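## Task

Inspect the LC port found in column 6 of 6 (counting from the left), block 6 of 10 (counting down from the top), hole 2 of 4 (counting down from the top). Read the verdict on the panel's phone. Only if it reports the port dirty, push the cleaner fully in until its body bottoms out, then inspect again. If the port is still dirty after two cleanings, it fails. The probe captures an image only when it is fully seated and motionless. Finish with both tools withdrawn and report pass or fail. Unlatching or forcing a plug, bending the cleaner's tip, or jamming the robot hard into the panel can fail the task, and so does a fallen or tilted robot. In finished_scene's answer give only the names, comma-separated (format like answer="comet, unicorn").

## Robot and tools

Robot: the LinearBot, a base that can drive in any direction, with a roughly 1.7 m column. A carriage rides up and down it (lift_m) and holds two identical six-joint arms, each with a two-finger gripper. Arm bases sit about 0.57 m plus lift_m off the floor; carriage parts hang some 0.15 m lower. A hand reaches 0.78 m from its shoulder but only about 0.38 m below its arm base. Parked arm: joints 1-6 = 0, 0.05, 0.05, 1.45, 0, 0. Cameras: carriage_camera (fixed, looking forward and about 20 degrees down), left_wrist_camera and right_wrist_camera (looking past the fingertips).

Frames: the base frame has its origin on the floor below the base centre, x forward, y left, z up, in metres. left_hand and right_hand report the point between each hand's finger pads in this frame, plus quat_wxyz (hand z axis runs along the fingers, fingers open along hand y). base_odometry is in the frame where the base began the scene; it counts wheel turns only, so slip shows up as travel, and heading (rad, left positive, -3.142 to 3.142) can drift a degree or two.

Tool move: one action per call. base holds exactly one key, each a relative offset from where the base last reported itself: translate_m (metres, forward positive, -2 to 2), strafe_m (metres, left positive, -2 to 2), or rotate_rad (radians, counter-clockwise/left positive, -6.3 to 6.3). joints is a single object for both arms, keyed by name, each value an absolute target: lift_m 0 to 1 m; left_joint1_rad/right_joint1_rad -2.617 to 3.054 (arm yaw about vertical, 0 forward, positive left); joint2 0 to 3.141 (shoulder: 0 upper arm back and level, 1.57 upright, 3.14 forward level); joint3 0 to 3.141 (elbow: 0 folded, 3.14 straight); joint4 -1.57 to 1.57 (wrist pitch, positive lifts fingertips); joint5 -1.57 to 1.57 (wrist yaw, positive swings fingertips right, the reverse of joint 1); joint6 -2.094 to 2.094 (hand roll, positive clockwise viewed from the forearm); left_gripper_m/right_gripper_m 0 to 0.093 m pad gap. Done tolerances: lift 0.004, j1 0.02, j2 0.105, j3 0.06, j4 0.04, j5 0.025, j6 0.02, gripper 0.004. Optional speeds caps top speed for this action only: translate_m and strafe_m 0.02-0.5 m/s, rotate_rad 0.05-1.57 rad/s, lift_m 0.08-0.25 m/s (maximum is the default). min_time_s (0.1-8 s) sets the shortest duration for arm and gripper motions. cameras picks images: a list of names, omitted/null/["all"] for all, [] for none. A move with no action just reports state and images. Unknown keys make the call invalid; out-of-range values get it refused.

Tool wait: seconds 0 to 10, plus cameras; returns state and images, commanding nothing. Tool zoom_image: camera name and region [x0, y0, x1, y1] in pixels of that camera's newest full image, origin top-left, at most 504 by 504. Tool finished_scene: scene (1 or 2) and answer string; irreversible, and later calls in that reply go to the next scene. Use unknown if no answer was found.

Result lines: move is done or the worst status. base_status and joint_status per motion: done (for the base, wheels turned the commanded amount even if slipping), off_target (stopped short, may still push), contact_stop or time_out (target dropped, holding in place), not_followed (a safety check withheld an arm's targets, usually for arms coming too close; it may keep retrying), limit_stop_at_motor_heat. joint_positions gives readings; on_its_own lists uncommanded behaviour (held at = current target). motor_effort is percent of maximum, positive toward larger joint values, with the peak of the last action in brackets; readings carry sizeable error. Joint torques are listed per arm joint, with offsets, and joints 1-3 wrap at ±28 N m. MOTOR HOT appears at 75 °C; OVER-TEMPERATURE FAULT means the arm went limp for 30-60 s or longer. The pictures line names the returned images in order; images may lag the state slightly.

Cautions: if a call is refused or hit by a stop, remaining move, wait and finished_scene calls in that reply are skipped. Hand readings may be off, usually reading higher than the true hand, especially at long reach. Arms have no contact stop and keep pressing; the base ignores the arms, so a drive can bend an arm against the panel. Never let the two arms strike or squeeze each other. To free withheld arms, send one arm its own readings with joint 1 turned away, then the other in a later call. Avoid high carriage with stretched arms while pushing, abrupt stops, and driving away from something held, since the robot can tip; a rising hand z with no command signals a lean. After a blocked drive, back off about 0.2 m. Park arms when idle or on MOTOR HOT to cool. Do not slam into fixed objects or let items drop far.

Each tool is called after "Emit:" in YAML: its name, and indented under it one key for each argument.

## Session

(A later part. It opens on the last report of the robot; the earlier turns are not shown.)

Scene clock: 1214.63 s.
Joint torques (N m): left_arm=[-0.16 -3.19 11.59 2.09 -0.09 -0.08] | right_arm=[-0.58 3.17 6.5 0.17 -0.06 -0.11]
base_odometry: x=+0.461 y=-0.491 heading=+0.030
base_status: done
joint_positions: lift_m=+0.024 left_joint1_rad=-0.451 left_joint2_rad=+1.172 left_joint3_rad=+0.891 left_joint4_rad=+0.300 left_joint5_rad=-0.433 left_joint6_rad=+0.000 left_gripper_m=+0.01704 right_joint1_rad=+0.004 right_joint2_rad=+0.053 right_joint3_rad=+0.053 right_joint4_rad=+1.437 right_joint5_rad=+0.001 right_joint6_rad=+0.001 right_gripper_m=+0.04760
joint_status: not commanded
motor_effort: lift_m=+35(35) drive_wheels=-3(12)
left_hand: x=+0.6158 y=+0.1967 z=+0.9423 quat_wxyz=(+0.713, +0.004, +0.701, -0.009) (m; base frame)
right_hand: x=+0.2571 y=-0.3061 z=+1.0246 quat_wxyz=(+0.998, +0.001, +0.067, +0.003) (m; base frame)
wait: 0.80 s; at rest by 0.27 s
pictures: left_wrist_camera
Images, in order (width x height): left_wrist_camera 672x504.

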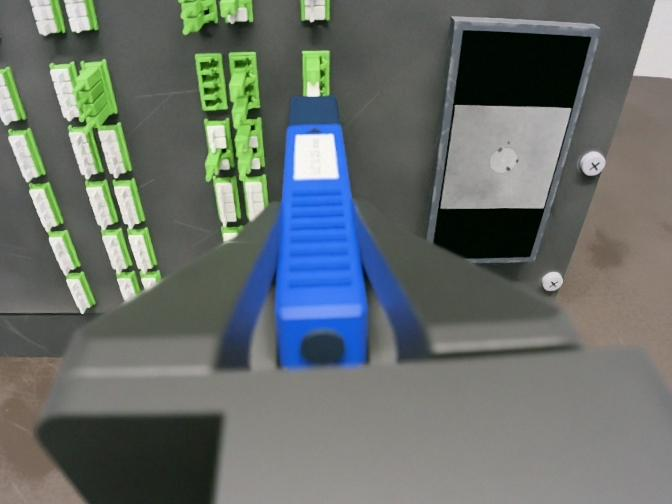

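Emit:
move:
  base: {"translate_m": 0.004}
  speeds: {"translate_m": 0.02}
  cameras: []

Emit:
wait:
  seconds: 0.8
  cameras: ["left_wrist_camera"]

Emit:
zoom_image:
  camera: "left_wrist_camera"
  region: [277, 40, 347, 110]

Scene clock: 1218.87 s.
Joint torques (N m): left_arm=[-0.14 -3.19 11.6 2.09 -0.1 -0.08] | right_arm=[-0.64 3.11 6.58 0.09 -0.04 -0.11]
move: done
base_odometry: x=+0.465 y=-0.491 heading=+0.031
base_status: done
joint_positions: lift_m=+0.024 left_joint1_rad=-0.451 left_joint2_rad=+1.172 left_joint3_rad=+0.891 left_joint4_rad=+0.299 left_joint5_rad=-0.432 left_joint6_rad=+0.000 left_gripper_m=+0.01704 right_joint1_rad=+0.004 right_joint2_rad=+0.053 right_joint3_rad=+0.053 right_joint4_rad=+1.437 right_joint5_rad=+0.001 right_joint6_rad=+0.001 right_gripper_m=+0.04760
joint_status: not commanded
motor_effort: lift_m=+35(35) drive_wheels=+4(13)
left_hand: x=+0.6158 y=+0.1965 z=+0.9420 quat_wxyz=(+0.713, +0.004, +0.701, -0.010) (m; base frame)
right_hand: x=+0.2571 y=-0.3061 z=+1.0246 quat_wxyz=(+0.998, +0.001, +0.067, +0.003) (m; base frame)
pictures: none
No camera images: "cameras" was empty.

Scene clock: 1219.67 s.
Joint torques (N m): left_arm=[-0.16 -3.22 11.63 2.1 -0.1 -0.08] | right_arm=[-0.62 3.18 6.42 0.16 -0.06 -0.1]
base_odometry: x=+0.465 y=-0.491 heading=+0.031
base_status: done
joint_positions: lift_m=+0.024 left_joint1_rad=-0.451 left_joint2_rad=+1.172 left_joint3_rad=+0.891 left_joint4_rad=+0.299 left_joint5_rad=-0.432 left_joint6_rad=+0.000 left_gripper_m=+0.01704 right_joint1_rad=+0.004 right_joint2_rad=+0.053 right_joint3_rad=+0.053 right_joint4_rad=+1.438 right_joint5_rad=+0.001 right_joint6_rad=+0.001 right_gripper_m=+0.04760
joint_status: not commanded
motor_effort: lift_m=+35(35) drive_wheels=+4(13)
left_hand: x=+0.6158 y=+0.1965 z=+0.9420 quat_wxyz=(+0.713, +0.004, +0.701, -0.010) (m; base frame)
right_hand: x=+0.2570 y=-0.3061 z=+1.0246 quat_wxyz=(+0.998, +0.001, +0.067, +0.003) (m; base frame)
wait: 0.80 s; at rest by 0.27 s
pictures: left_wrist_camera
Images, in order (width x height): left_wrist_camera 672x504.

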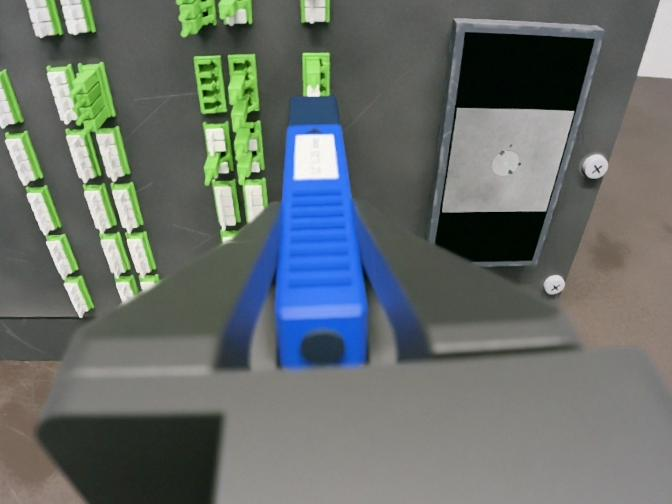

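Scaled by 7.200.

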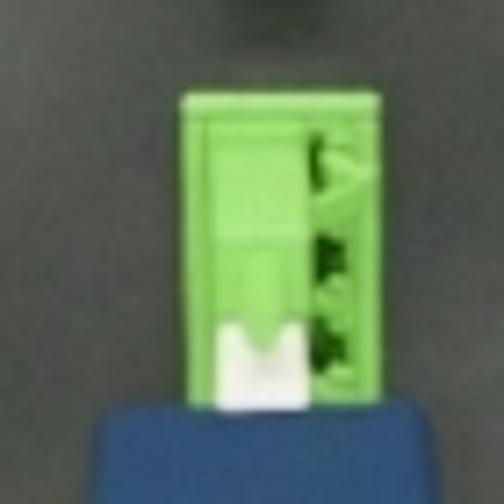

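Emit:
move:
  base: {"translate_m": 0.004}
  speeds: {"translate_m": 0.02}
  cameras: []

Emit:
wait:
  seconds: 0.8
  cameras: ["left_wrist_camera"]

Emit:
zoom_image:
  camera: "left_wrist_camera"
  region: [277, 50, 347, 120]

Scene clock: 1225.83 s.
Joint torques (N m): left_arm=[-0.16 -3.19 11.62 2.1 -0.11 -0.08] | right_arm=[-0.64 3.17 6.35 0.13 -0.05 -0.1]
move: done
base_odometry: x=+0.469 y=-0.491 heading=+0.031
base_status: done
joint_positions: lift_m=+0.024 left_joint1_rad=-0.451 left_joint2_rad=+1.172 left_joint3_rad=+0.891 left_joint4_rad=+0.298 left_joint5_rad=-0.430 left_joint6_rad=+0.000 left_gripper_m=+0.01704 right_joint1_rad=+0.004 right_joint2_rad=+0.053 right_joint3_rad=+0.053 right_joint4_rad=+1.437 right_joint5_rad=+0.001 right_joint6_rad=+0.001 right_gripper_m=+0.04760
joint_status: not commanded
motor_effort: lift_m=+35(35) drive_wheels=+4(11)
left_hand: x=+0.6158 y=+0.1963 z=+0.9420 quat_wxyz=(+0.713, +0.005, +0.701, -0.010) (m; base frame)
right_hand: x=+0.2572 y=-0.3061 z=+1.0246 quat_wxyz=(+0.998, +0.001, +0.067, +0.003) (m; base frame)
pictures: none
No camera images: "cameras" was empty.

Scene clock: 1226.63 s.
Joint torques (N m): left_arm=[-0.14 -3.19 11.58 2.1 -0.11 -0.09] | right_arm=[-0.54 3.26 6.49 0.16 -0.04 -0.11]
base_odometry: x=+0.469 y=-0.491 heading=+0.031
base_status: done
joint_positions: lift_m=+0.024 left_joint1_rad=-0.451 left_joint2_rad=+1.172 left_joint3_rad=+0.891 left_joint4_rad=+0.298 left_joint5_rad=-0.430 left_joint6_rad=+0.000 left_gripper_m=+0.01704 right_joint1_rad=+0.004 right_joint2_rad=+0.053 right_joint3_rad=+0.053 right_joint4_rad=+1.437 right_joint5_rad=+0.001 right_joint6_rad=+0.001 right_gripper_m=+0.04760
joint_status: not commanded
motor_effort: lift_m=+35(35) drive_wheels=+4(11)
left_hand: x=+0.6158 y=+0.1963 z=+0.9420 quat_wxyz=(+0.713, +0.005, +0.701, -0.010) (m; base frame)
right_hand: x=+0.2572 y=-0.3061 z=+1.0246 quat_wxyz=(+0.998, +0.001, +0.067, +0.003) (m; base frame)
wait: 0.80 s; at rest by 0.27 s
pictures: left_wrist_camera
Images, in order (width x height): left_wrist_camera 672x504.

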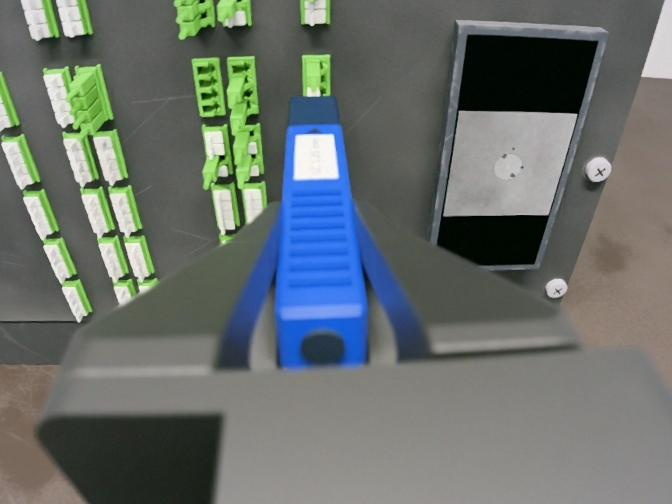

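Scaled by 7.200.

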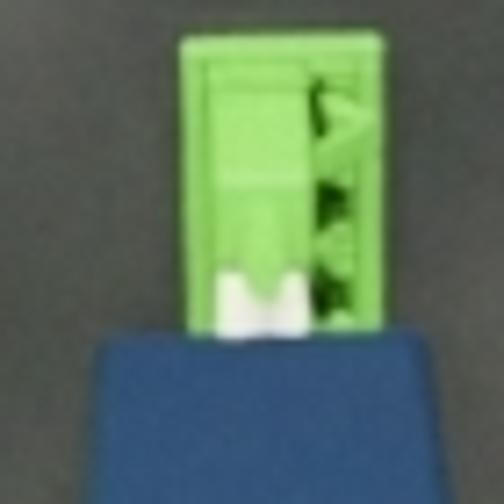

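Emit:
move:
  base: {"translate_m": 0.004}
  speeds: {"translate_m": 0.02}
  cameras: []

Emit:
wait:
  seconds: 0.8
  cameras: ["left_wrist_camera"]

Emit:
zoom_image:
  camera: "left_wrist_camera"
  region: [277, 50, 347, 120]

Scene clock: 1229.90 s.
Joint torques (N m): left_arm=[-0.01 -3.04 11.59 2.13 -0.12 -0.08] | right_arm=[-0.58 3.22 6.5 0.18 -0.04 -0.11]
move: done
base_odometry: x=+0.473 y=-0.491 heading=+0.032
base_status: done
joint_positions: lift_m=+0.024 left_joint1_rad=-0.453 left_joint2_rad=+1.170 left_joint3_rad=+0.891 left_joint4_rad=+0.296 left_joint5_rad=-0.430 left_joint6_rad=+0.000 left_gripper_m=+0.01704 right_joint1_rad=+0.004 right_joint2_rad=+0.053 right_joint3_rad=+0.053 right_joint4_rad=+1.437 right_joint5_rad=+0.001 right_joint6_rad=+0.001 right_gripper_m=+0.04760
joint_status: not commanded
motor_effort: lift_m=+35(35) drive_wheels=+3(12)
left_hand: x=+0.6152 y=+0.1956 z=+0.9422 quat_wxyz=(+0.713, +0.006, +0.702, -0.011) (m; base frame)
right_hand: x=+0.2573 y=-0.3061 z=+1.0246 quat_wxyz=(+0.998, +0.001, +0.067, +0.003) (m; base frame)
pictures: none
No camera images: "cameras" was empty.

Scene clock: 1230.70 s.
Joint torques (N m): left_arm=[-0.01 -3.04 11.59 2.13 -0.11 -0.09] | right_arm=[-0.59 3.17 6.56 0.2 -0.05 -0.12]
base_odometry: x=+0.473 y=-0.491 heading=+0.032
base_status: done
joint_positions: lift_m=+0.024 left_joint1_rad=-0.453 left_joint2_rad=+1.170 left_joint3_rad=+0.891 left_joint4_rad=+0.296 left_joint5_rad=-0.430 left_joint6_rad=+0.000 left_gripper_m=+0.01704 right_joint1_rad=+0.004 right_joint2_rad=+0.053 right_joint3_rad=+0.053 right_joint4_rad=+1.437 right_joint5_rad=+0.001 right_joint6_rad=+0.001 right_gripper_m=+0.04760
joint_status: not commanded
motor_effort: lift_m=+35(35) drive_wheels=+4(12)
left_hand: x=+0.6152 y=+0.1956 z=+0.9422 quat_wxyz=(+0.713, +0.006, +0.702, -0.011) (m; base frame)
right_hand: x=+0.2573 y=-0.3061 z=+1.0246 quat_wxyz=(+0.998, +0.001, +0.067, +0.003) (m; base frame)
wait: 0.80 s; at rest by 0.27 s
pictures: left_wrist_camera
Images, in order (width x height): left_wrist_camera 672x504.

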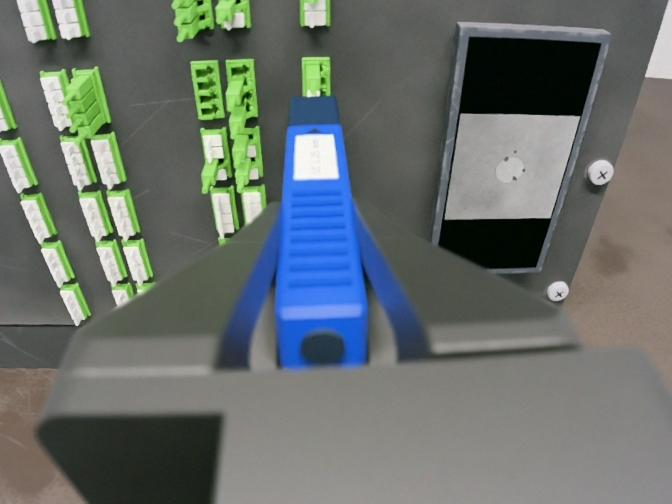

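Scaled by 7.200.

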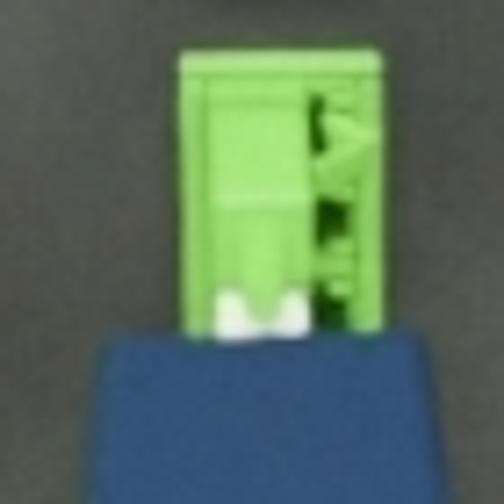

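Emit:
move:
  base: {"translate_m": 0.003}
  speeds: {"translate_m": 0.02}
  cameras: []

Emit:
wait:
  seconds: 0.8
  cameras: ["left_wrist_camera"]

Emit:
zoom_image:
  camera: "left_wrist_camera"
  region: [277, 50, 347, 120]

Scene clock: 1242.73 s.
Joint torques (N m): left_arm=[0.39 -2.21 11.58 2.25 -0.11 -0.09] | right_arm=[-0.61 3.19 6.58 0.18 -0.06 -0.12]
move: done
base_odometry: x=+0.476 y=-0.491 heading=+0.032
base_status: done
joint_positions: lift_m=+0.024 left_joint1_rad=-0.457 left_joint2_rad=+1.161 left_joint3_rad=+0.891 left_joint4_rad=+0.284 left_joint5_rad=-0.430 left_joint6_rad=+0.000 left_gripper_m=+0.01704 right_joint1_rad=+0.004 right_joint2_rad=+0.053 right_joint3_rad=+0.053 right_joint4_rad=+1.437 right_joint5_rad=+0.001 right_joint6_rad=+0.001 right_gripper_m=+0.04760
joint_status: not commanded
motor_effort: lift_m=+35(35) drive_wheels=+4(13)
left_hand: x=+0.6128 y=+0.1950 z=+0.9428 quat_wxyz=(+0.712, +0.007, +0.703, -0.012) (m; base frame)
right_hand: x=+0.2572 y=-0.3061 z=+1.0246 quat_wxyz=(+0.998, +0.001, +0.067, +0.003) (m; base frame)
pictures: none
No camera images: "cameras" was empty.

Scene clock: 1243.53 s.
Joint torques (N m): left_arm=[0.44 -2.21 11.59 2.25 -0.11 -0.09] | right_arm=[-0.64 3.17 6.46 0.15 -0.04 -0.13]
base_odometry: x=+0.476 y=-0.491 heading=+0.032
base_status: done
joint_positions: lift_m=+0.024 left_joint1_rad=-0.457 left_joint2_rad=+1.161 left_joint3_rad=+0.891 left_joint4_rad=+0.284 left_joint5_rad=-0.430 left_joint6_rad=+0.000 left_gripper_m=+0.01704 right_joint1_rad=+0.004 right_joint2_rad=+0.053 right_joint3_rad=+0.053 right_joint4_rad=+1.437 right_joint5_rad=+0.001 right_joint6_rad=+0.001 right_gripper_m=+0.04760
joint_status: not commanded
motor_effort: lift_m=+35(35) drive_wheels=+4(13)
left_hand: x=+0.6128 y=+0.1950 z=+0.9428 quat_wxyz=(+0.712, +0.007, +0.703, -0.012) (m; base frame)
right_hand: x=+0.2572 y=-0.3061 z=+1.0246 quat_wxyz=(+0.998, +0.001, +0.067, +0.003) (m; base frame)
wait: 0.80 s; at rest by 0.27 s
pictures: left_wrist_camera
Images, in order (width x height): left_wrist_camera 672x504.

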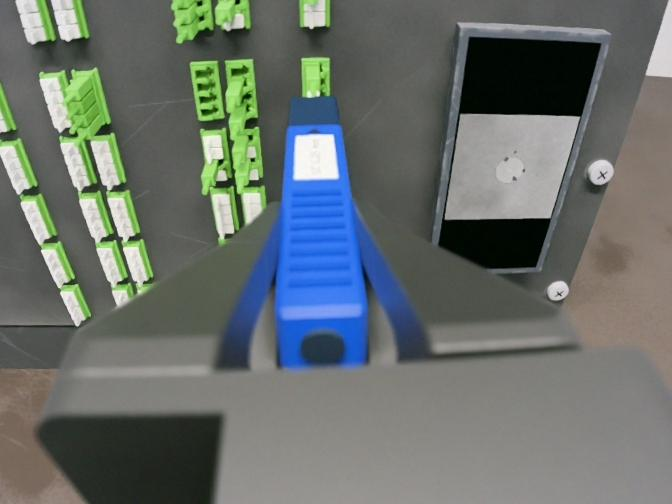

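Scaled by 7.200.

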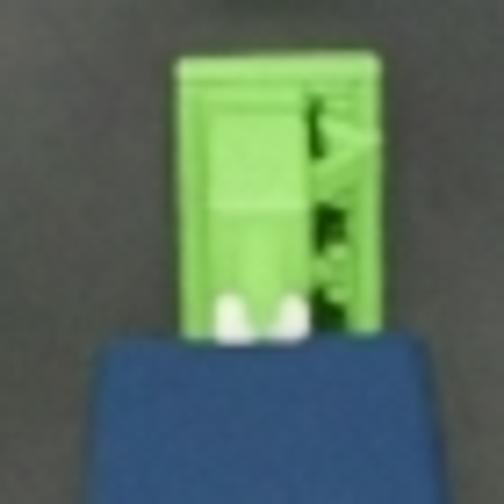

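Emit:
wait:
  seconds: 0
  cameras: ["carriage_camera"]

Emit:
zoom_image:
  camera: "carriage_camera"
  region: [270, 200, 410, 340]

Scene clock: 1255.43 s.
Joint torques (N m): left_arm=[0.43 -2.22 11.59 2.25 -0.11 -0.09] | right_arm=[-0.58 3.21 6.5 0.16 -0.04 -0.13]
base_odometry: x=+0.476 y=-0.491 heading=+0.032
base_status: done
joint_positions: lift_m=+0.024 left_joint1_rad=-0.457 left_joint2_rad=+1.161 left_joint3_rad=+0.891 left_joint4_rad=+0.284 left_joint5_rad=-0.430 left_joint6_rad=+0.000 left_gripper_m=+0.01704 right_joint1_rad=+0.004 right_joint2_rad=+0.053 right_joint3_rad=+0.053 right_joint4_rad=+1.437 right_joint5_rad=+0.001 right_joint6_rad=+0.001 right_gripper_m=+0.04760
joint_status: not commanded
motor_effort: lift_m=+35(35) drive_wheels=+6(13)
left_hand: x=+0.6128 y=+0.1950 z=+0.9428 quat_wxyz=(+0.712, +0.007, +0.703, -0.012) (m; base frame)
right_hand: x=+0.2572 y=-0.3061 z=+1.0246 quat_wxyz=(+0.998, +0.001, +0.067, +0.003) (m; base frame)
pictures: carriage_camera
Images, in order (width x height): carriage_camera 672x504.

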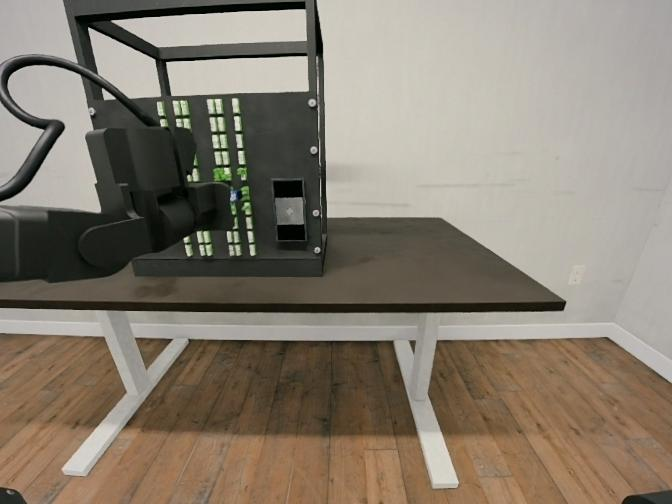

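Scaled by 3.600.

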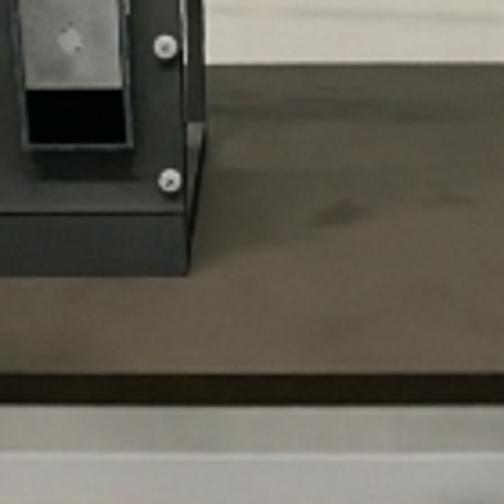

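Emit:
zoom_image:
  camera: "carriage_camera"
  region: [205, 165, 265, 225]

Scaled by 8.400.

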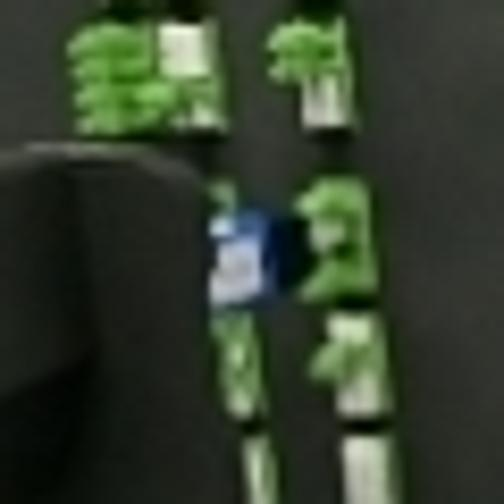

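Emit:
move:
  base: {"translate_m": 0.003}
  speeds: {"translate_m": 0.02}
  cameras: []

Emit:
wait:
  seconds: 0.5
  cameras: ["left_wrist_camera"]

Emit:
zoom_image:
  camera: "left_wrist_camera"
  region: [277, 50, 347, 120]

Scene clock: 1264.57 s.
Joint torques (N m): left_arm=[0.77 -1.37 11.59 2.39 -0.1 -0.08] | right_arm=[-0.68 3.08 6.43 0.12 -0.04 -0.12]
move: done
base_odometry: x=+0.479 y=-0.491 heading=+0.033
base_status: done
joint_positions: lift_m=+0.024 left_joint1_rad=-0.460 left_joint2_rad=+1.151 left_joint3_rad=+0.891 left_joint4_rad=+0.271 left_joint5_rad=-0.432 left_joint6_rad=+0.000 left_gripper_m=+0.01704 right_joint1_rad=+0.004 right_joint2_rad=+0.053 right_joint3_rad=+0.053 right_joint4_rad=+1.437 right_joint5_rad=+0.001 right_joint6_rad=+0.001 right_gripper_m=+0.04760
joint_status: not commanded
motor_effort: lift_m=+35(35) drive_wheels=+7(12)
left_hand: x=+0.6104 y=+0.1949 z=+0.9435 quat_wxyz=(+0.711, +0.009, +0.703, -0.012) (m; base frame)
right_hand: x=+0.2571 y=-0.3061 z=+1.0246 quat_wxyz=(+0.998, +0.001, +0.067, +0.003) (m; base frame)
pictures: none
No camera images: "cameras" was empty.

Scene clock: 1265.07 s.
Joint torques (N m): left_arm=[0.79 -1.37 11.58 2.39 -0.1 -0.09] | right_arm=[-0.55 3.14 6.54 0.16 -0.06 -0.12]
base_odometry: x=+0.479 y=-0.491 heading=+0.033
base_status: done
joint_positions: lift_m=+0.024 left_joint1_rad=-0.460 left_joint2_rad=+1.151 left_joint3_rad=+0.891 left_joint4_rad=+0.271 left_joint5_rad=-0.432 left_joint6_rad=+0.000 left_gripper_m=+0.01704 right_joint1_rad=+0.004 right_joint2_rad=+0.053 right_joint3_rad=+0.053 right_joint4_rad=+1.437 right_joint5_rad=+0.001 right_joint6_rad=+0.001 right_gripper_m=+0.04760
joint_status: not commanded
motor_effort: lift_m=+35(35) drive_wheels=+5(12)
left_hand: x=+0.6104 y=+0.1949 z=+0.9435 quat_wxyz=(+0.711, +0.009, +0.703, -0.012) (m; base frame)
right_hand: x=+0.2571 y=-0.3061 z=+1.0246 quat_wxyz=(+0.998, +0.001, +0.067, +0.003) (m; base frame)
wait: 0.50 s; at rest by 0.27 s
pictures: left_wrist_camera
Images, in order (width x height): left_wrist_camera 672x504.

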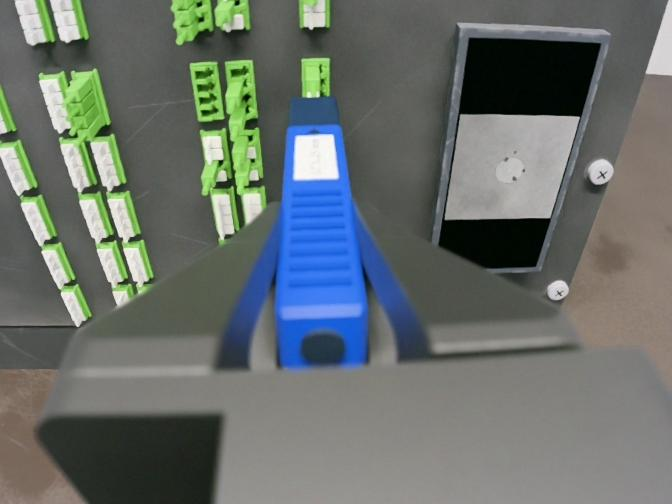

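Scaled by 7.200.

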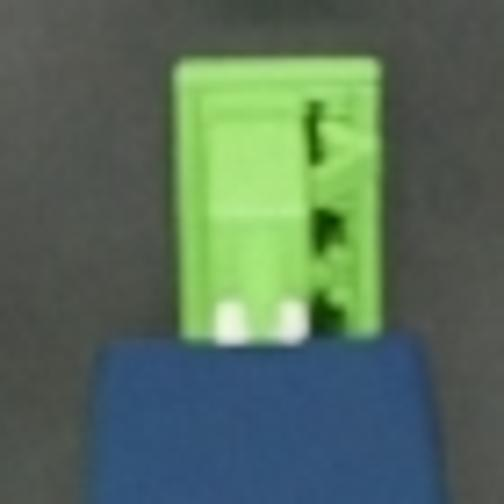

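Emit:
move:
  base: {"translate_m": -0.035}
  speeds: {"translate_m": 0.03}
  cameras: ["left_wrist_camera"]

Emit:
zoom_image:
  camera: "left_wrist_camera"
  region: [277, 40, 347, 110]

Scene clock: 1269.00 s.
Joint torques (N m): left_arm=[0.46 -3.06 11.64 2.12 -0.07 -0.09] | right_arm=[-0.65 3.28 6.52 0.13 -0.05 -0.11]
move: done
base_odometry: x=+0.444 y=-0.492 heading=+0.032
base_status: done
joint_positions: lift_m=+0.024 left_joint1_rad=-0.457 left_joint2_rad=+1.170 left_joint3_rad=+0.891 left_joint4_rad=+0.297 left_joint5_rad=-0.433 left_joint6_rad=+0.000 left_gripper_m=+0.01704 right_joint1_rad=+0.004 right_joint2_rad=+0.053 right_joint3_rad=+0.053 right_joint4_rad=+1.438 right_joint5_rad=+0.001 right_joint6_rad=+0.001 right_gripper_m=+0.04760
joint_status: not commanded
motor_effort: lift_m=+35(35) drive_wheels=-8(12)
left_hand: x=+0.6148 y=+0.1944 z=+0.9422 quat_wxyz=(+0.713, +0.006, +0.701, -0.011) (m; base frame)
right_hand: x=+0.2569 y=-0.3061 z=+1.0246 quat_wxyz=(+0.998, +0.001, +0.066, +0.003) (m; base frame)
pictures: left_wrist_camera
Images, in order (width x height): left_wrist_camera 672x504.

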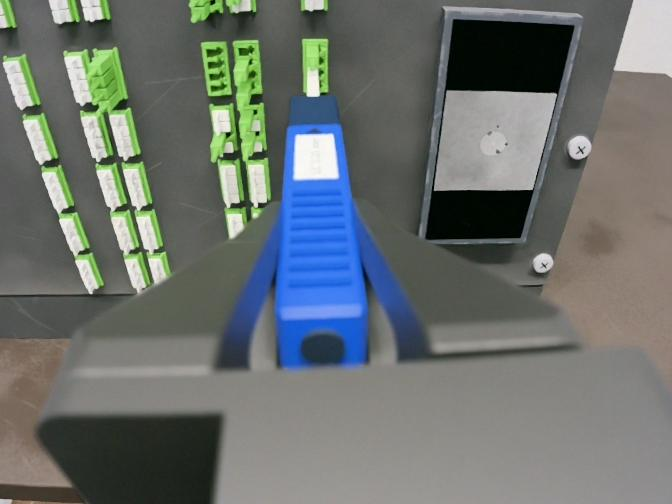

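Scaled by 7.200.

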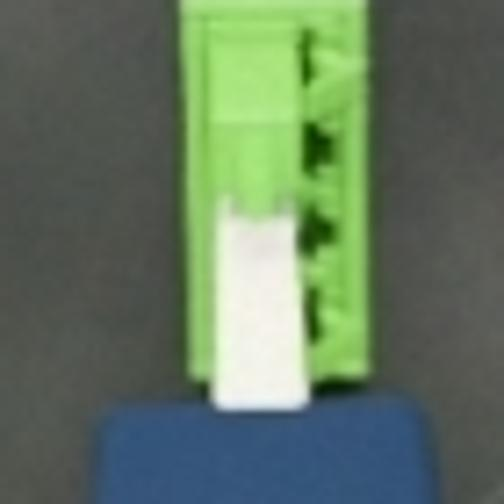

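Emit:
move:
  base: {"translate_m": -0.04}
  speeds: {"translate_m": 0.05}
  cameras: []

Emit:
move:
  base: {"translate_m": -0.284}
  speeds: {"translate_m": 0.2}
  cameras: []

Emit:
move:
  base: {"strafe_m": 0.40}
  joints: {"left_joint1_rad": 0, "left_joint2_rad": 0.05, "left_joint3_rad": 0.05, "left_joint4_rad": 1.45, "left_joint5_rad": 0, "left_joint6_rad": 0}
  min_time_s: 4
  speeds: {"strafe_m": 0.1}
  cameras: ["left_wrist_camera"]

Scene clock: 1274.20 s.
Joint torques (N m): left_arm=[0.47 -3.22 11.59 2.09 -0.08 -0.09] | right_arm=[-0.58 3.15 6.52 0.15 -0.07 -0.1]
move: done
base_odometry: x=+0.404 y=-0.493 heading=+0.032
base_status: done
joint_positions: lift_m=+0.024 left_joint1_rad=-0.457 left_joint2_rad=+1.170 left_joint3_rad=+0.891 left_joint4_rad=+0.297 left_joint5_rad=-0.433 left_joint6_rad=+0.000 left_gripper_m=+0.01704 right_joint1_rad=+0.004 right_joint2_rad=+0.053 right_joint3_rad=+0.053 right_joint4_rad=+1.439 right_joint5_rad=+0.001 right_joint6_rad=+0.001 right_gripper_m=+0.04760
joint_status: not commanded
motor_effort: lift_m=+35(35) drive_wheels=-6(17)
left_hand: x=+0.6148 y=+0.1944 z=+0.9423 quat_wxyz=(+0.713, +0.006, +0.701, -0.011) (m; base frame)
right_hand: x=+0.2567 y=-0.3061 z=+1.0247 quat_wxyz=(+0.998, +0.001, +0.066, +0.003) (m; base frame)
pictures: none
No camera images: "cameras" was empty.

Scene clock: 1276.70 s.
Joint torques (N m): left_arm=[0.51 -3.11 11.59 2.11 -0.07 -0.08] | right_arm=[-0.55 3.33 6.38 0.15 -0.07 -0.11]
move: done
base_odometry: x=+0.120 y=-0.502 heading=+0.032
base_status: done
joint_positions: lift_m=+0.024 left_joint1_rad=-0.457 left_joint2_rad=+1.170 left_joint3_rad=+0.891 left_joint4_rad=+0.298 left_joint5_rad=-0.433 left_joint6_rad=+0.000 left_gripper_m=+0.01704 right_joint1_rad=+0.004 right_joint2_rad=+0.053 right_joint3_rad=+0.053 right_joint4_rad=+1.439 right_joint5_rad=+0.001 right_joint6_rad=+0.001 right_gripper_m=+0.04760
joint_status: not commanded
motor_effort: lift_m=+35(35) drive_wheels=-8(16)
left_hand: x=+0.6148 y=+0.1944 z=+0.9424 quat_wxyz=(+0.713, +0.006, +0.701, -0.011) (m; base frame)
right_hand: x=+0.2567 y=-0.3061 z=+1.0247 quat_wxyz=(+0.998, +0.001, +0.066, +0.003) (m; base frame)
pictures: none
No camera images: "cameras" was empty.

Scene clock: 1281.40 s.
Joint torques (N m): left_arm=[0.72 2.66 4.88 0.05 0.06 -0.08] | right_arm=[-0.62 3.19 6.5 0.13 -0.05 -0.11]
move: done
base_odometry: x=+0.107 y=-0.102 heading=+0.033
base_status: done
joint_positions: lift_m=+0.024 left_joint1_rad=-0.008 left_joint2_rad=+0.060 left_joint3_rad=+0.065 left_joint4_rad=+1.436 left_joint5_rad=-0.009 left_joint6_rad=+0.000 left_gripper_m=+0.01704 right_joint1_rad=+0.004 right_joint2_rad=+0.053 right_joint3_rad=+0.053 right_joint4_rad=+1.439 right_joint5_rad=+0.001 right_joint6_rad=+0.001 right_gripper_m=+0.04760
joint_status: all done
motor_effort: lift_m=+35(35) drive_wheels=-5(9)
left_hand: x=+0.2559 y=+0.3072 z=+1.0279 quat_wxyz=(+0.998, -0.004, +0.065, -0.004) (m; base frame)
right_hand: x=+0.2567 y=-0.3059 z=+1.0247 quat_wxyz=(+0.998, +0.000, +0.066, +0.003) (m; base frame)
pictures: left_wrist_camera
Images, in order (width x height): left_wrist_camera 672x504.

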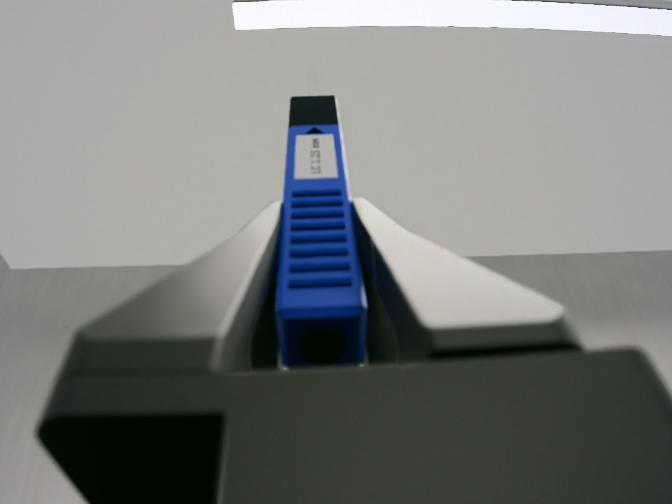

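Emit:
move:
  base: {"rotate_rad": -0.008}
  joints: {"right_joint1_rad": 0.451, "right_joint2_rad": 1.174, "right_joint3_rad": 0.882, "right_joint4_rad": 0.42, "right_joint5_rad": 0.476, "right_joint6_rad": 0, "lift_m": 0.022}
  min_time_s: 4
  cameras: []

Emit:
move:
  base: {"translate_m": 0.2}
  speeds: {"translate_m": 0.15}
  cameras: []

Emit:
wait:
  seconds: 0.8
  cameras: ["right_wrist_camera"]

Emit:
zoom_image:
  camera: "right_wrist_camera"
  region: [280, 30, 350, 100]

Scene clock: 1289.73 s.
Joint torques (N m): left_arm=[0.62 2.84 4.96 -0.04 0.03 -0.08] | right_arm=[0.65 -3.89 14.82 3.15 0.13 -0.13]
move: off_target
base_odometry: x=+0.107 y=-0.102 heading=+0.025
base_status: done
joint_positions: lift_m=+0.022 left_joint1_rad=-0.008 left_joint2_rad=+0.058 left_joint3_rad=+0.064 left_joint4_rad=+1.439 left_joint5_rad=-0.006 left_joint6_rad=+0.000 left_gripper_m=+0.01704 right_joint1_rad=+0.443 right_joint2_rad=+1.175 right_joint3_rad=+0.827 right_joint4_rad=+0.374 right_joint5_rad=+0.463 right_joint6_rad=+0.001 right_gripper_m=+0.04760
joint_status: right_joint4_rad off_target (ended at +0.374, target +0.420); the others done
motor_effort: lift_m=+35(36) drive_wheels=-7(9)
left_hand: x=+0.2548 y=+0.3068 z=+1.0259 quat_wxyz=(+0.998, -0.003, +0.063, -0.004) (m; base frame)
right_hand: x=+0.6161 y=-0.2054 z=+0.9256 quat_wxyz=(+0.715, +0.012, +0.699, -0.003) (m; base frame)
pictures: none
No camera images: "cameras" was empty.

Scene clock: 1291.97 s.
Joint torques (N m): left_arm=[0.62 2.74 4.93 -0.09 0.03 -0.08] | right_arm=[0.72 -4.22 14.71 3.18 0.11 -0.11]
move: done
base_odometry: x=+0.307 y=-0.097 heading=+0.026
base_status: done
joint_positions: lift_m=+0.022 left_joint1_rad=-0.008 left_joint2_rad=+0.058 left_joint3_rad=+0.064 left_joint4_rad=+1.442 left_joint5_rad=-0.006 left_joint6_rad=+0.000 left_gripper_m=+0.01704 right_joint1_rad=+0.443 right_joint2_rad=+1.177 right_joint3_rad=+0.827 right_joint4_rad=+0.369 right_joint5_rad=+0.464 right_joint6_rad=+0.001 right_gripper_m=+0.04760
joint_status: not commanded
motor_effort: lift_m=+35(35) drive_wheels=-5(12)
left_hand: x=+0.2539 y=+0.3068 z=+1.0260 quat_wxyz=(+0.998, -0.003, +0.061, -0.004) (m; base frame)
right_hand: x=+0.6166 y=-0.2054 z=+0.9235 quat_wxyz=(+0.713, +0.011, +0.701, -0.004) (m; base frame)
pictures: none
No camera images: "cameras" was empty.

Scene clock: 1292.77 s.
Joint torques (N m): left_arm=[0.61 2.84 4.93 -0.08 0.03 -0.08] | right_arm=[0.62 -4.18 14.72 3.2 0.11 -0.11]
base_odometry: x=+0.307 y=-0.097 heading=+0.026
base_status: done
joint_positions: lift_m=+0.022 left_joint1_rad=-0.008 left_joint2_rad=+0.058 left_joint3_rad=+0.064 left_joint4_rad=+1.442 left_joint5_rad=-0.006 left_joint6_rad=+0.000 left_gripper_m=+0.01704 right_joint1_rad=+0.443 right_joint2_rad=+1.177 right_joint3_rad=+0.827 right_joint4_rad=+0.369 right_joint5_rad=+0.464 right_joint6_rad=+0.001 right_gripper_m=+0.04760
joint_status: not commanded
motor_effort: lift_m=+35(35) drive_wheels=-4(12)
left_hand: x=+0.2539 y=+0.3068 z=+1.0260 quat_wxyz=(+0.998, -0.003, +0.061, -0.004) (m; base frame)
right_hand: x=+0.6166 y=-0.2054 z=+0.9235 quat_wxyz=(+0.713, +0.011, +0.701, -0.004) (m; base frame)
wait: 0.80 s; at rest by 0.27 s
pictures: right_wrist_camera
Images, in order (width x height): right_wrist_camera 672x504.

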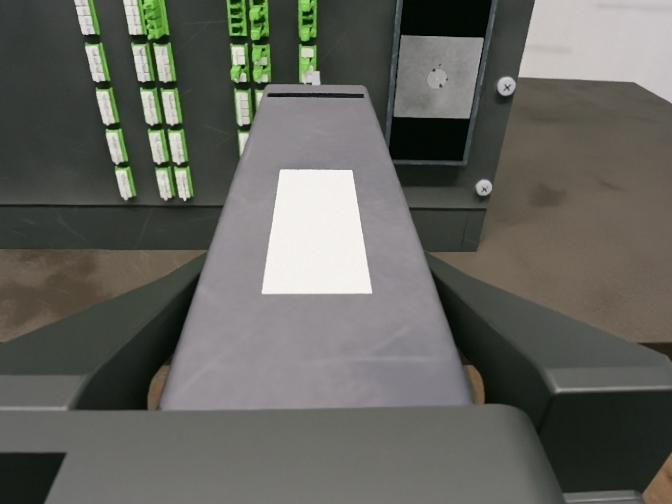

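Scaled by 7.200.

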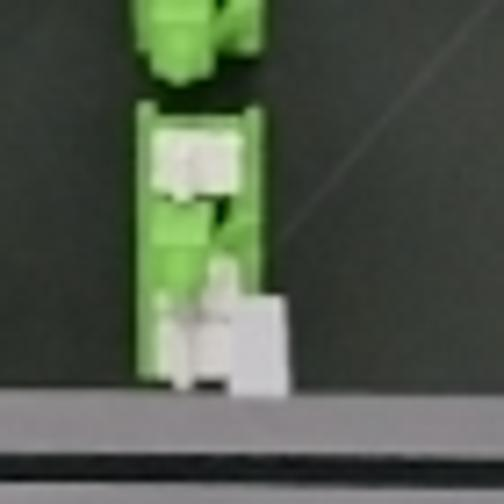

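Emit:
move:
  joints: {"right_joint1_rad": 0.455, "right_joint2_rad": 1.174, "right_joint3_rad": 0.93, "right_joint4_rad": 0.42, "right_joint5_rad": 0.482, "right_joint6_rad": 0}
  min_time_s: 1
  cameras: []

Emit:
wait:
  seconds: 0.8
  cameras: []

Scene clock: 1296.90 s.
Joint torques (N m): left_arm=[0.61 2.81 4.96 -0.09 0.02 -0.09] | right_arm=[0.7 -4.21 14.71 3.2 0.1 -0.11]
move: off_target
base_odometry: x=+0.307 y=-0.097 heading=+0.026
base_status: not commanded
joint_positions: lift_m=+0.022 left_joint1_rad=-0.008 left_joint2_rad=+0.058 left_joint3_rad=+0.064 left_joint4_rad=+1.442 left_joint5_rad=-0.006 left_joint6_rad=+0.000 left_gripper_m=+0.01704 right_joint1_rad=+0.447 right_joint2_rad=+1.177 right_joint3_rad=+0.876 right_joint4_rad=+0.367 right_joint5_rad=+0.470 right_joint6_rad=+0.001 right_gripper_m=+0.04760
joint_status: right_joint4_rad off_target (ended at +0.368, target +0.420); the others done
motor_effort: lift_m=+35(35) drive_wheels=-5(8)
left_hand: x=+0.2539 y=+0.3068 z=+1.0260 quat_wxyz=(+0.998, -0.003, +0.061, -0.004) (m; base frame)
right_hand: x=+0.6167 y=-0.2046 z=+0.9466 quat_wxyz=(+0.728, +0.019, +0.686, +0.003) (m; base frame)
pictures: none
No camera images: "cameras" was empty.

Scene clock: 1297.70 s.
Joint torques (N m): left_arm=[0.61 2.82 4.96 -0.08 0.03 -0.08] | right_arm=[0.66 -4.21 14.71 3.21 0.1 -0.12]
base_odometry: x=+0.307 y=-0.097 heading=+0.026
base_status: not commanded
joint_positions: lift_m=+0.022 left_joint1_rad=-0.008 left_joint2_rad=+0.058 left_joint3_rad=+0.064 left_joint4_rad=+1.442 left_joint5_rad=-0.006 left_joint6_rad=+0.000 left_gripper_m=+0.01704 right_joint1_rad=+0.447 right_joint2_rad=+1.177 right_joint3_rad=+0.876 right_joint4_rad=+0.367 right_joint5_rad=+0.470 right_joint6_rad=+0.001 right_gripper_m=+0.04760
joint_status: right_joint4_rad off_target (ended at +0.368, target +0.420); the others done
motor_effort: lift_m=+35(35) drive_wheels=-5(8)
left_hand: x=+0.2539 y=+0.3068 z=+1.0260 quat_wxyz=(+0.998, -0.003, +0.061, -0.004) (m; base frame)
right_hand: x=+0.6167 y=-0.2047 z=+0.9466 quat_wxyz=(+0.728, +0.019, +0.686, +0.003) (m; base frame)
wait: 0.80 s; at rest by 0.27 s
pictures: none
No camera images: "cameras" was empty.

Emit:
move:
  joints: {"right_joint1_rad": 0.455, "right_joint2_rad": 1.174, "right_joint3_rad": 0.93, "right_joint4_rad": 0.405, "right_joint5_rad": 0.488, "right_joint6_rad": 0}
  min_time_s: 0.5
  cameras: []

Emit:
wait:
  seconds: 0.8
  cameras: ["right_wrist_camera"]

Emit:
zoom_image:
  camera: "right_wrist_camera"
  region: [280, 30, 350, 100]

Scene clock: 1304.27 s.
Joint torques (N m): left_arm=[0.62 2.84 4.96 -0.08 0.03 -0.08] | right_arm=[0.66 -4.22 14.74 3.12 0.11 -0.12]
move: off_target
base_odometry: x=+0.307 y=-0.097 heading=+0.026
base_status: not commanded
joint_positions: lift_m=+0.022 left_joint1_rad=-0.008 left_joint2_rad=+0.058 left_joint3_rad=+0.064 left_joint4_rad=+1.442 left_joint5_rad=-0.006 left_joint6_rad=+0.000 left_gripper_m=+0.01704 right_joint1_rad=+0.447 right_joint2_rad=+1.177 right_joint3_rad=+0.876 right_joint4_rad=+0.359 right_joint5_rad=+0.475 right_joint6_rad=+0.001 right_gripper_m=+0.04760
joint_status: right_joint4_rad off_target (ended at +0.359, target +0.405); the others done
motor_effort: lift_m=+35(35) drive_wheels=-5(7)
left_hand: x=+0.2539 y=+0.3068 z=+1.0260 quat_wxyz=(+0.998, -0.003, +0.061, -0.004) (m; base frame)
right_hand: x=+0.6168 y=-0.2056 z=+0.9448 quat_wxyz=(+0.725, +0.020, +0.688, +0.000) (m; base frame)
pictures: none
No camera images: "cameras" was empty.

Scene clock: 1305.07 s.
Joint torques (N m): left_arm=[0.61 2.81 4.93 -0.09 0.02 -0.08] | right_arm=[0.68 -4.15 14.67 3.13 0.1 -0.12]
base_odometry: x=+0.307 y=-0.097 heading=+0.026
base_status: not commanded
joint_positions: lift_m=+0.022 left_joint1_rad=-0.008 left_joint2_rad=+0.058 left_joint3_rad=+0.064 left_joint4_rad=+1.442 left_joint5_rad=-0.006 left_joint6_rad=+0.000 left_gripper_m=+0.01704 right_joint1_rad=+0.447 right_joint2_rad=+1.177 right_joint3_rad=+0.876 right_joint4_rad=+0.359 right_joint5_rad=+0.475 right_joint6_rad=+0.001 right_gripper_m=+0.04760
joint_status: right_joint4_rad off_target (ended at +0.359, target +0.405); the others done
motor_effort: lift_m=+35(35) drive_wheels=-5(7)
left_hand: x=+0.2539 y=+0.3068 z=+1.0260 quat_wxyz=(+0.998, -0.003, +0.061, -0.004) (m; base frame)
right_hand: x=+0.6168 y=-0.2056 z=+0.9448 quat_wxyz=(+0.725, +0.020, +0.688, +0.000) (m; base frame)
wait: 0.80 s; at rest by 0.27 s
pictures: right_wrist_camera
Images, in order (width x height): right_wrist_camera 672x504.

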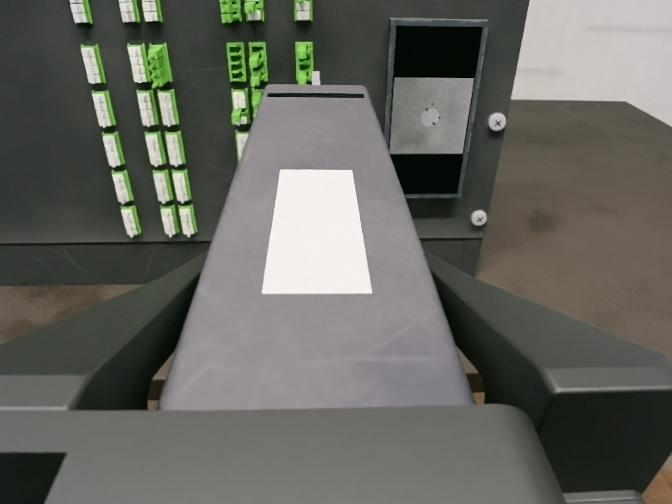

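Scaled by 7.200.

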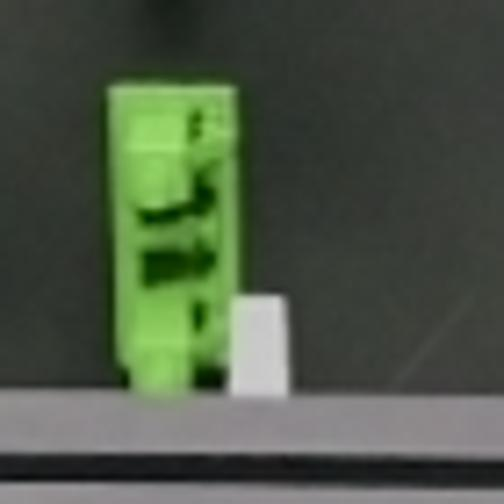

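Emit:
move:
  base: {"strafe_m": 0.008}
  speeds: {"strafe_m": 0.03}
  cameras: []

Emit:
move:
  base: {"translate_m": 0.035}
  speeds: {"translate_m": 0.05}
  cameras: []

Emit:
wait:
  seconds: 0.8
  cameras: ["right_wrist_camera"]

Emit:
zoom_image:
  camera: "right_wrist_camera"
  region: [280, 30, 350, 100]

Scene clock: 1310.90 s.
Joint torques (N m): left_arm=[0.59 2.88 4.93 -0.09 0.02 -0.08] | right_arm=[0.42 -4.05 14.61 3.14 0.09 -0.11]
move: done
base_odometry: x=+0.307 y=-0.089 heading=+0.025
base_status: done
joint_positions: lift_m=+0.022 left_joint1_rad=-0.007 left_joint2_rad=+0.058 left_joint3_rad=+0.064 left_joint4_rad=+1.442 left_joint5_rad=-0.006 left_joint6_rad=+0.000 left_gripper_m=+0.01704 right_joint1_rad=+0.449 right_joint2_rad=+1.177 right_joint3_rad=+0.876 right_joint4_rad=+0.357 right_joint5_rad=+0.478 right_joint6_rad=+0.001 right_gripper_m=+0.04760
joint_status: not commanded
motor_effort: lift_m=+35(35) drive_wheels=+3(6)
left_hand: x=+0.2539 y=+0.3068 z=+1.0260 quat_wxyz=(+0.998, -0.003, +0.061, -0.003) (m; base frame)
right_hand: x=+0.6165 y=-0.2050 z=+0.9443 quat_wxyz=(+0.725, +0.020, +0.689, -0.001) (m; base frame)
pictures: none
No camera images: "cameras" was empty.

Scene clock: 1312.10 s.
Joint torques (N m): left_arm=[0.43 2.8 4.96 -0.1 0.02 -0.09] | right_arm=[0.43 -4.22 14.68 3.21 0.05 -0.1]
move: done
base_odometry: x=+0.342 y=-0.088 heading=+0.026
base_status: done
joint_positions: lift_m=+0.022 left_joint1_rad=-0.006 left_joint2_rad=+0.058 left_joint3_rad=+0.064 left_joint4_rad=+1.443 left_joint5_rad=-0.006 left_joint6_rad=+0.000 left_gripper_m=+0.01704 right_joint1_rad=+0.449 right_joint2_rad=+1.177 right_joint3_rad=+0.876 right_joint4_rad=+0.354 right_joint5_rad=+0.479 right_joint6_rad=+0.001 right_gripper_m=+0.04760
joint_status: not commanded
motor_effort: lift_m=+35(35) drive_wheels=-6(11)
left_hand: x=+0.2537 y=+0.3068 z=+1.0260 quat_wxyz=(+0.998, -0.003, +0.061, -0.003) (m; base frame)
right_hand: x=+0.6165 y=-0.2051 z=+0.9436 quat_wxyz=(+0.724, +0.019, +0.690, -0.002) (m; base frame)
pictures: none
No camera images: "cameras" was empty.

Scene clock: 1312.90 s.
Joint torques (N m): left_arm=[0.44 2.84 4.96 -0.09 0.02 -0.08] | right_arm=[0.44 -4.16 14.64 3.18 0.07 -0.11]
base_odometry: x=+0.342 y=-0.088 heading=+0.026
base_status: done
joint_positions: lift_m=+0.022 left_joint1_rad=-0.006 left_joint2_rad=+0.058 left_joint3_rad=+0.064 left_joint4_rad=+1.443 left_joint5_rad=-0.006 left_joint6_rad=+0.000 left_gripper_m=+0.01704 right_joint1_rad=+0.449 right_joint2_rad=+1.177 right_joint3_rad=+0.876 right_joint4_rad=+0.354 right_joint5_rad=+0.479 right_joint6_rad=+0.001 right_gripper_m=+0.04760
joint_status: not commanded
motor_effort: lift_m=+35(35) drive_wheels=-5(11)
left_hand: x=+0.2537 y=+0.3068 z=+1.0260 quat_wxyz=(+0.998, -0.003, +0.061, -0.003) (m; base frame)
right_hand: x=+0.6165 y=-0.2051 z=+0.9436 quat_wxyz=(+0.724, +0.019, +0.690, -0.002) (m; base frame)
wait: 0.80 s; at rest by 0.27 s
pictures: right_wrist_camera
Images, in order (width x height): right_wrist_camera 672x504.

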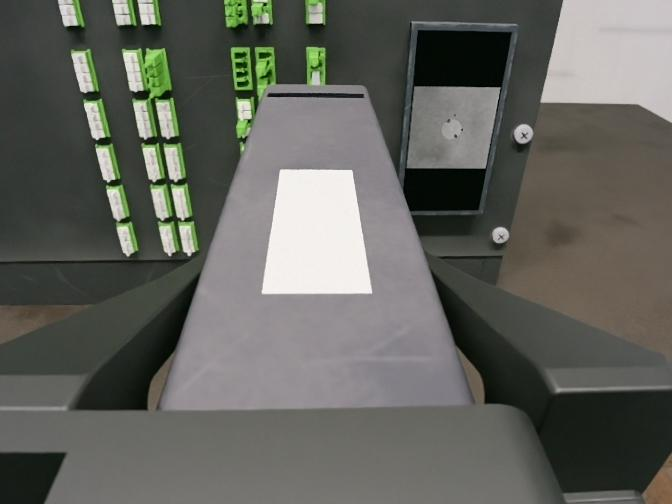

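Scaled by 7.200.

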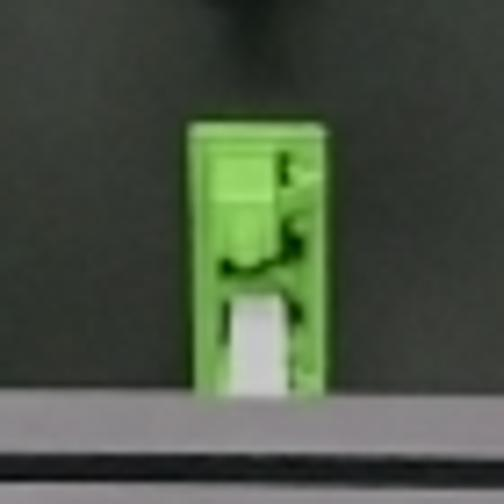

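Emit:
move:
  base: {"translate_m": 0.01}
  speeds: {"translate_m": 0.02}
  cameras: []

Emit:
wait:
  seconds: 0.8
  cameras: ["right_wrist_camera"]

Emit:
zoom_image:
  camera: "right_wrist_camera"
  region: [300, 45, 335, 80]

Scene clock: 1317.50 s.
Joint torques (N m): left_arm=[0.44 2.85 5.07 -0.12 0.03 -0.08] | right_arm=[0.42 -4.4 14.37 3.24 0.02 -0.11]
move: done
base_odometry: x=+0.352 y=-0.088 heading=+0.026
base_status: done
joint_positions: lift_m=+0.022 left_joint1_rad=-0.006 left_joint2_rad=+0.058 left_joint3_rad=+0.064 left_joint4_rad=+1.445 left_joint5_rad=-0.006 left_joint6_rad=+0.000 left_gripper_m=+0.01704 right_joint1_rad=+0.449 right_joint2_rad=+1.178 right_joint3_rad=+0.878 right_joint4_rad=+0.351 right_joint5_rad=+0.479 right_joint6_rad=+0.001 right_gripper_m=+0.04760
joint_status: not commanded
motor_effort: lift_m=+35(35) drive_wheels=-5(11)
left_hand: x=+0.2532 y=+0.3068 z=+1.0261 quat_wxyz=(+0.998, -0.003, +0.060, -0.003) (m; base frame)
right_hand: x=+0.6168 y=-0.2051 z=+0.9431 quat_wxyz=(+0.723, +0.019, +0.691, -0.002) (m; base frame)
pictures: none
No camera images: "cameras" was empty.

Scene clock: 1318.30 s.
Joint torques (N m): left_arm=[0.46 2.82 4.94 -0.11 0.03 -0.08] | right_arm=[0.42 -4.16 14.54 3.24 0.06 -0.11]
base_odometry: x=+0.352 y=-0.088 heading=+0.026
base_status: done
joint_positions: lift_m=+0.022 left_joint1_rad=-0.006 left_joint2_rad=+0.058 left_joint3_rad=+0.064 left_joint4_rad=+1.445 left_joint5_rad=-0.006 left_joint6_rad=+0.000 left_gripper_m=+0.01704 right_joint1_rad=+0.449 right_joint2_rad=+1.178 right_joint3_rad=+0.878 right_joint4_rad=+0.351 right_joint5_rad=+0.479 right_joint6_rad=+0.001 right_gripper_m=+0.04760
joint_status: not commanded
motor_effort: lift_m=+35(35) drive_wheels=+1(11)
left_hand: x=+0.2532 y=+0.3068 z=+1.0261 quat_wxyz=(+0.998, -0.003, +0.060, -0.003) (m; base frame)
right_hand: x=+0.6168 y=-0.2051 z=+0.9431 quat_wxyz=(+0.723, +0.019, +0.691, -0.002) (m; base frame)
wait: 0.80 s; at rest by 0.27 s
pictures: right_wrist_camera
Images, in order (width x height): right_wrist_camera 672x504.

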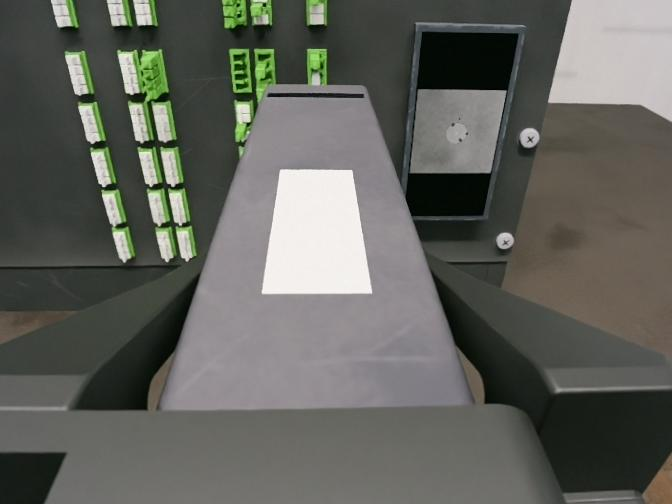

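Scaled by 14.400.

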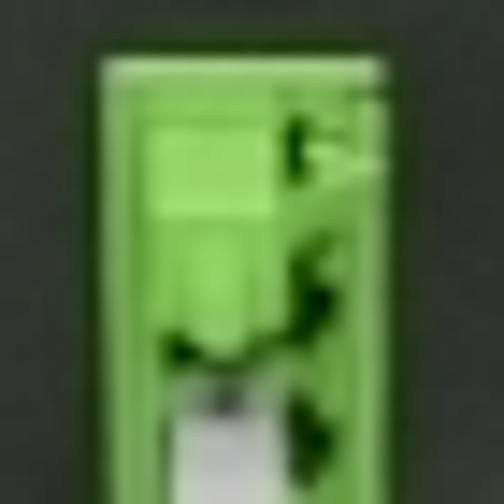

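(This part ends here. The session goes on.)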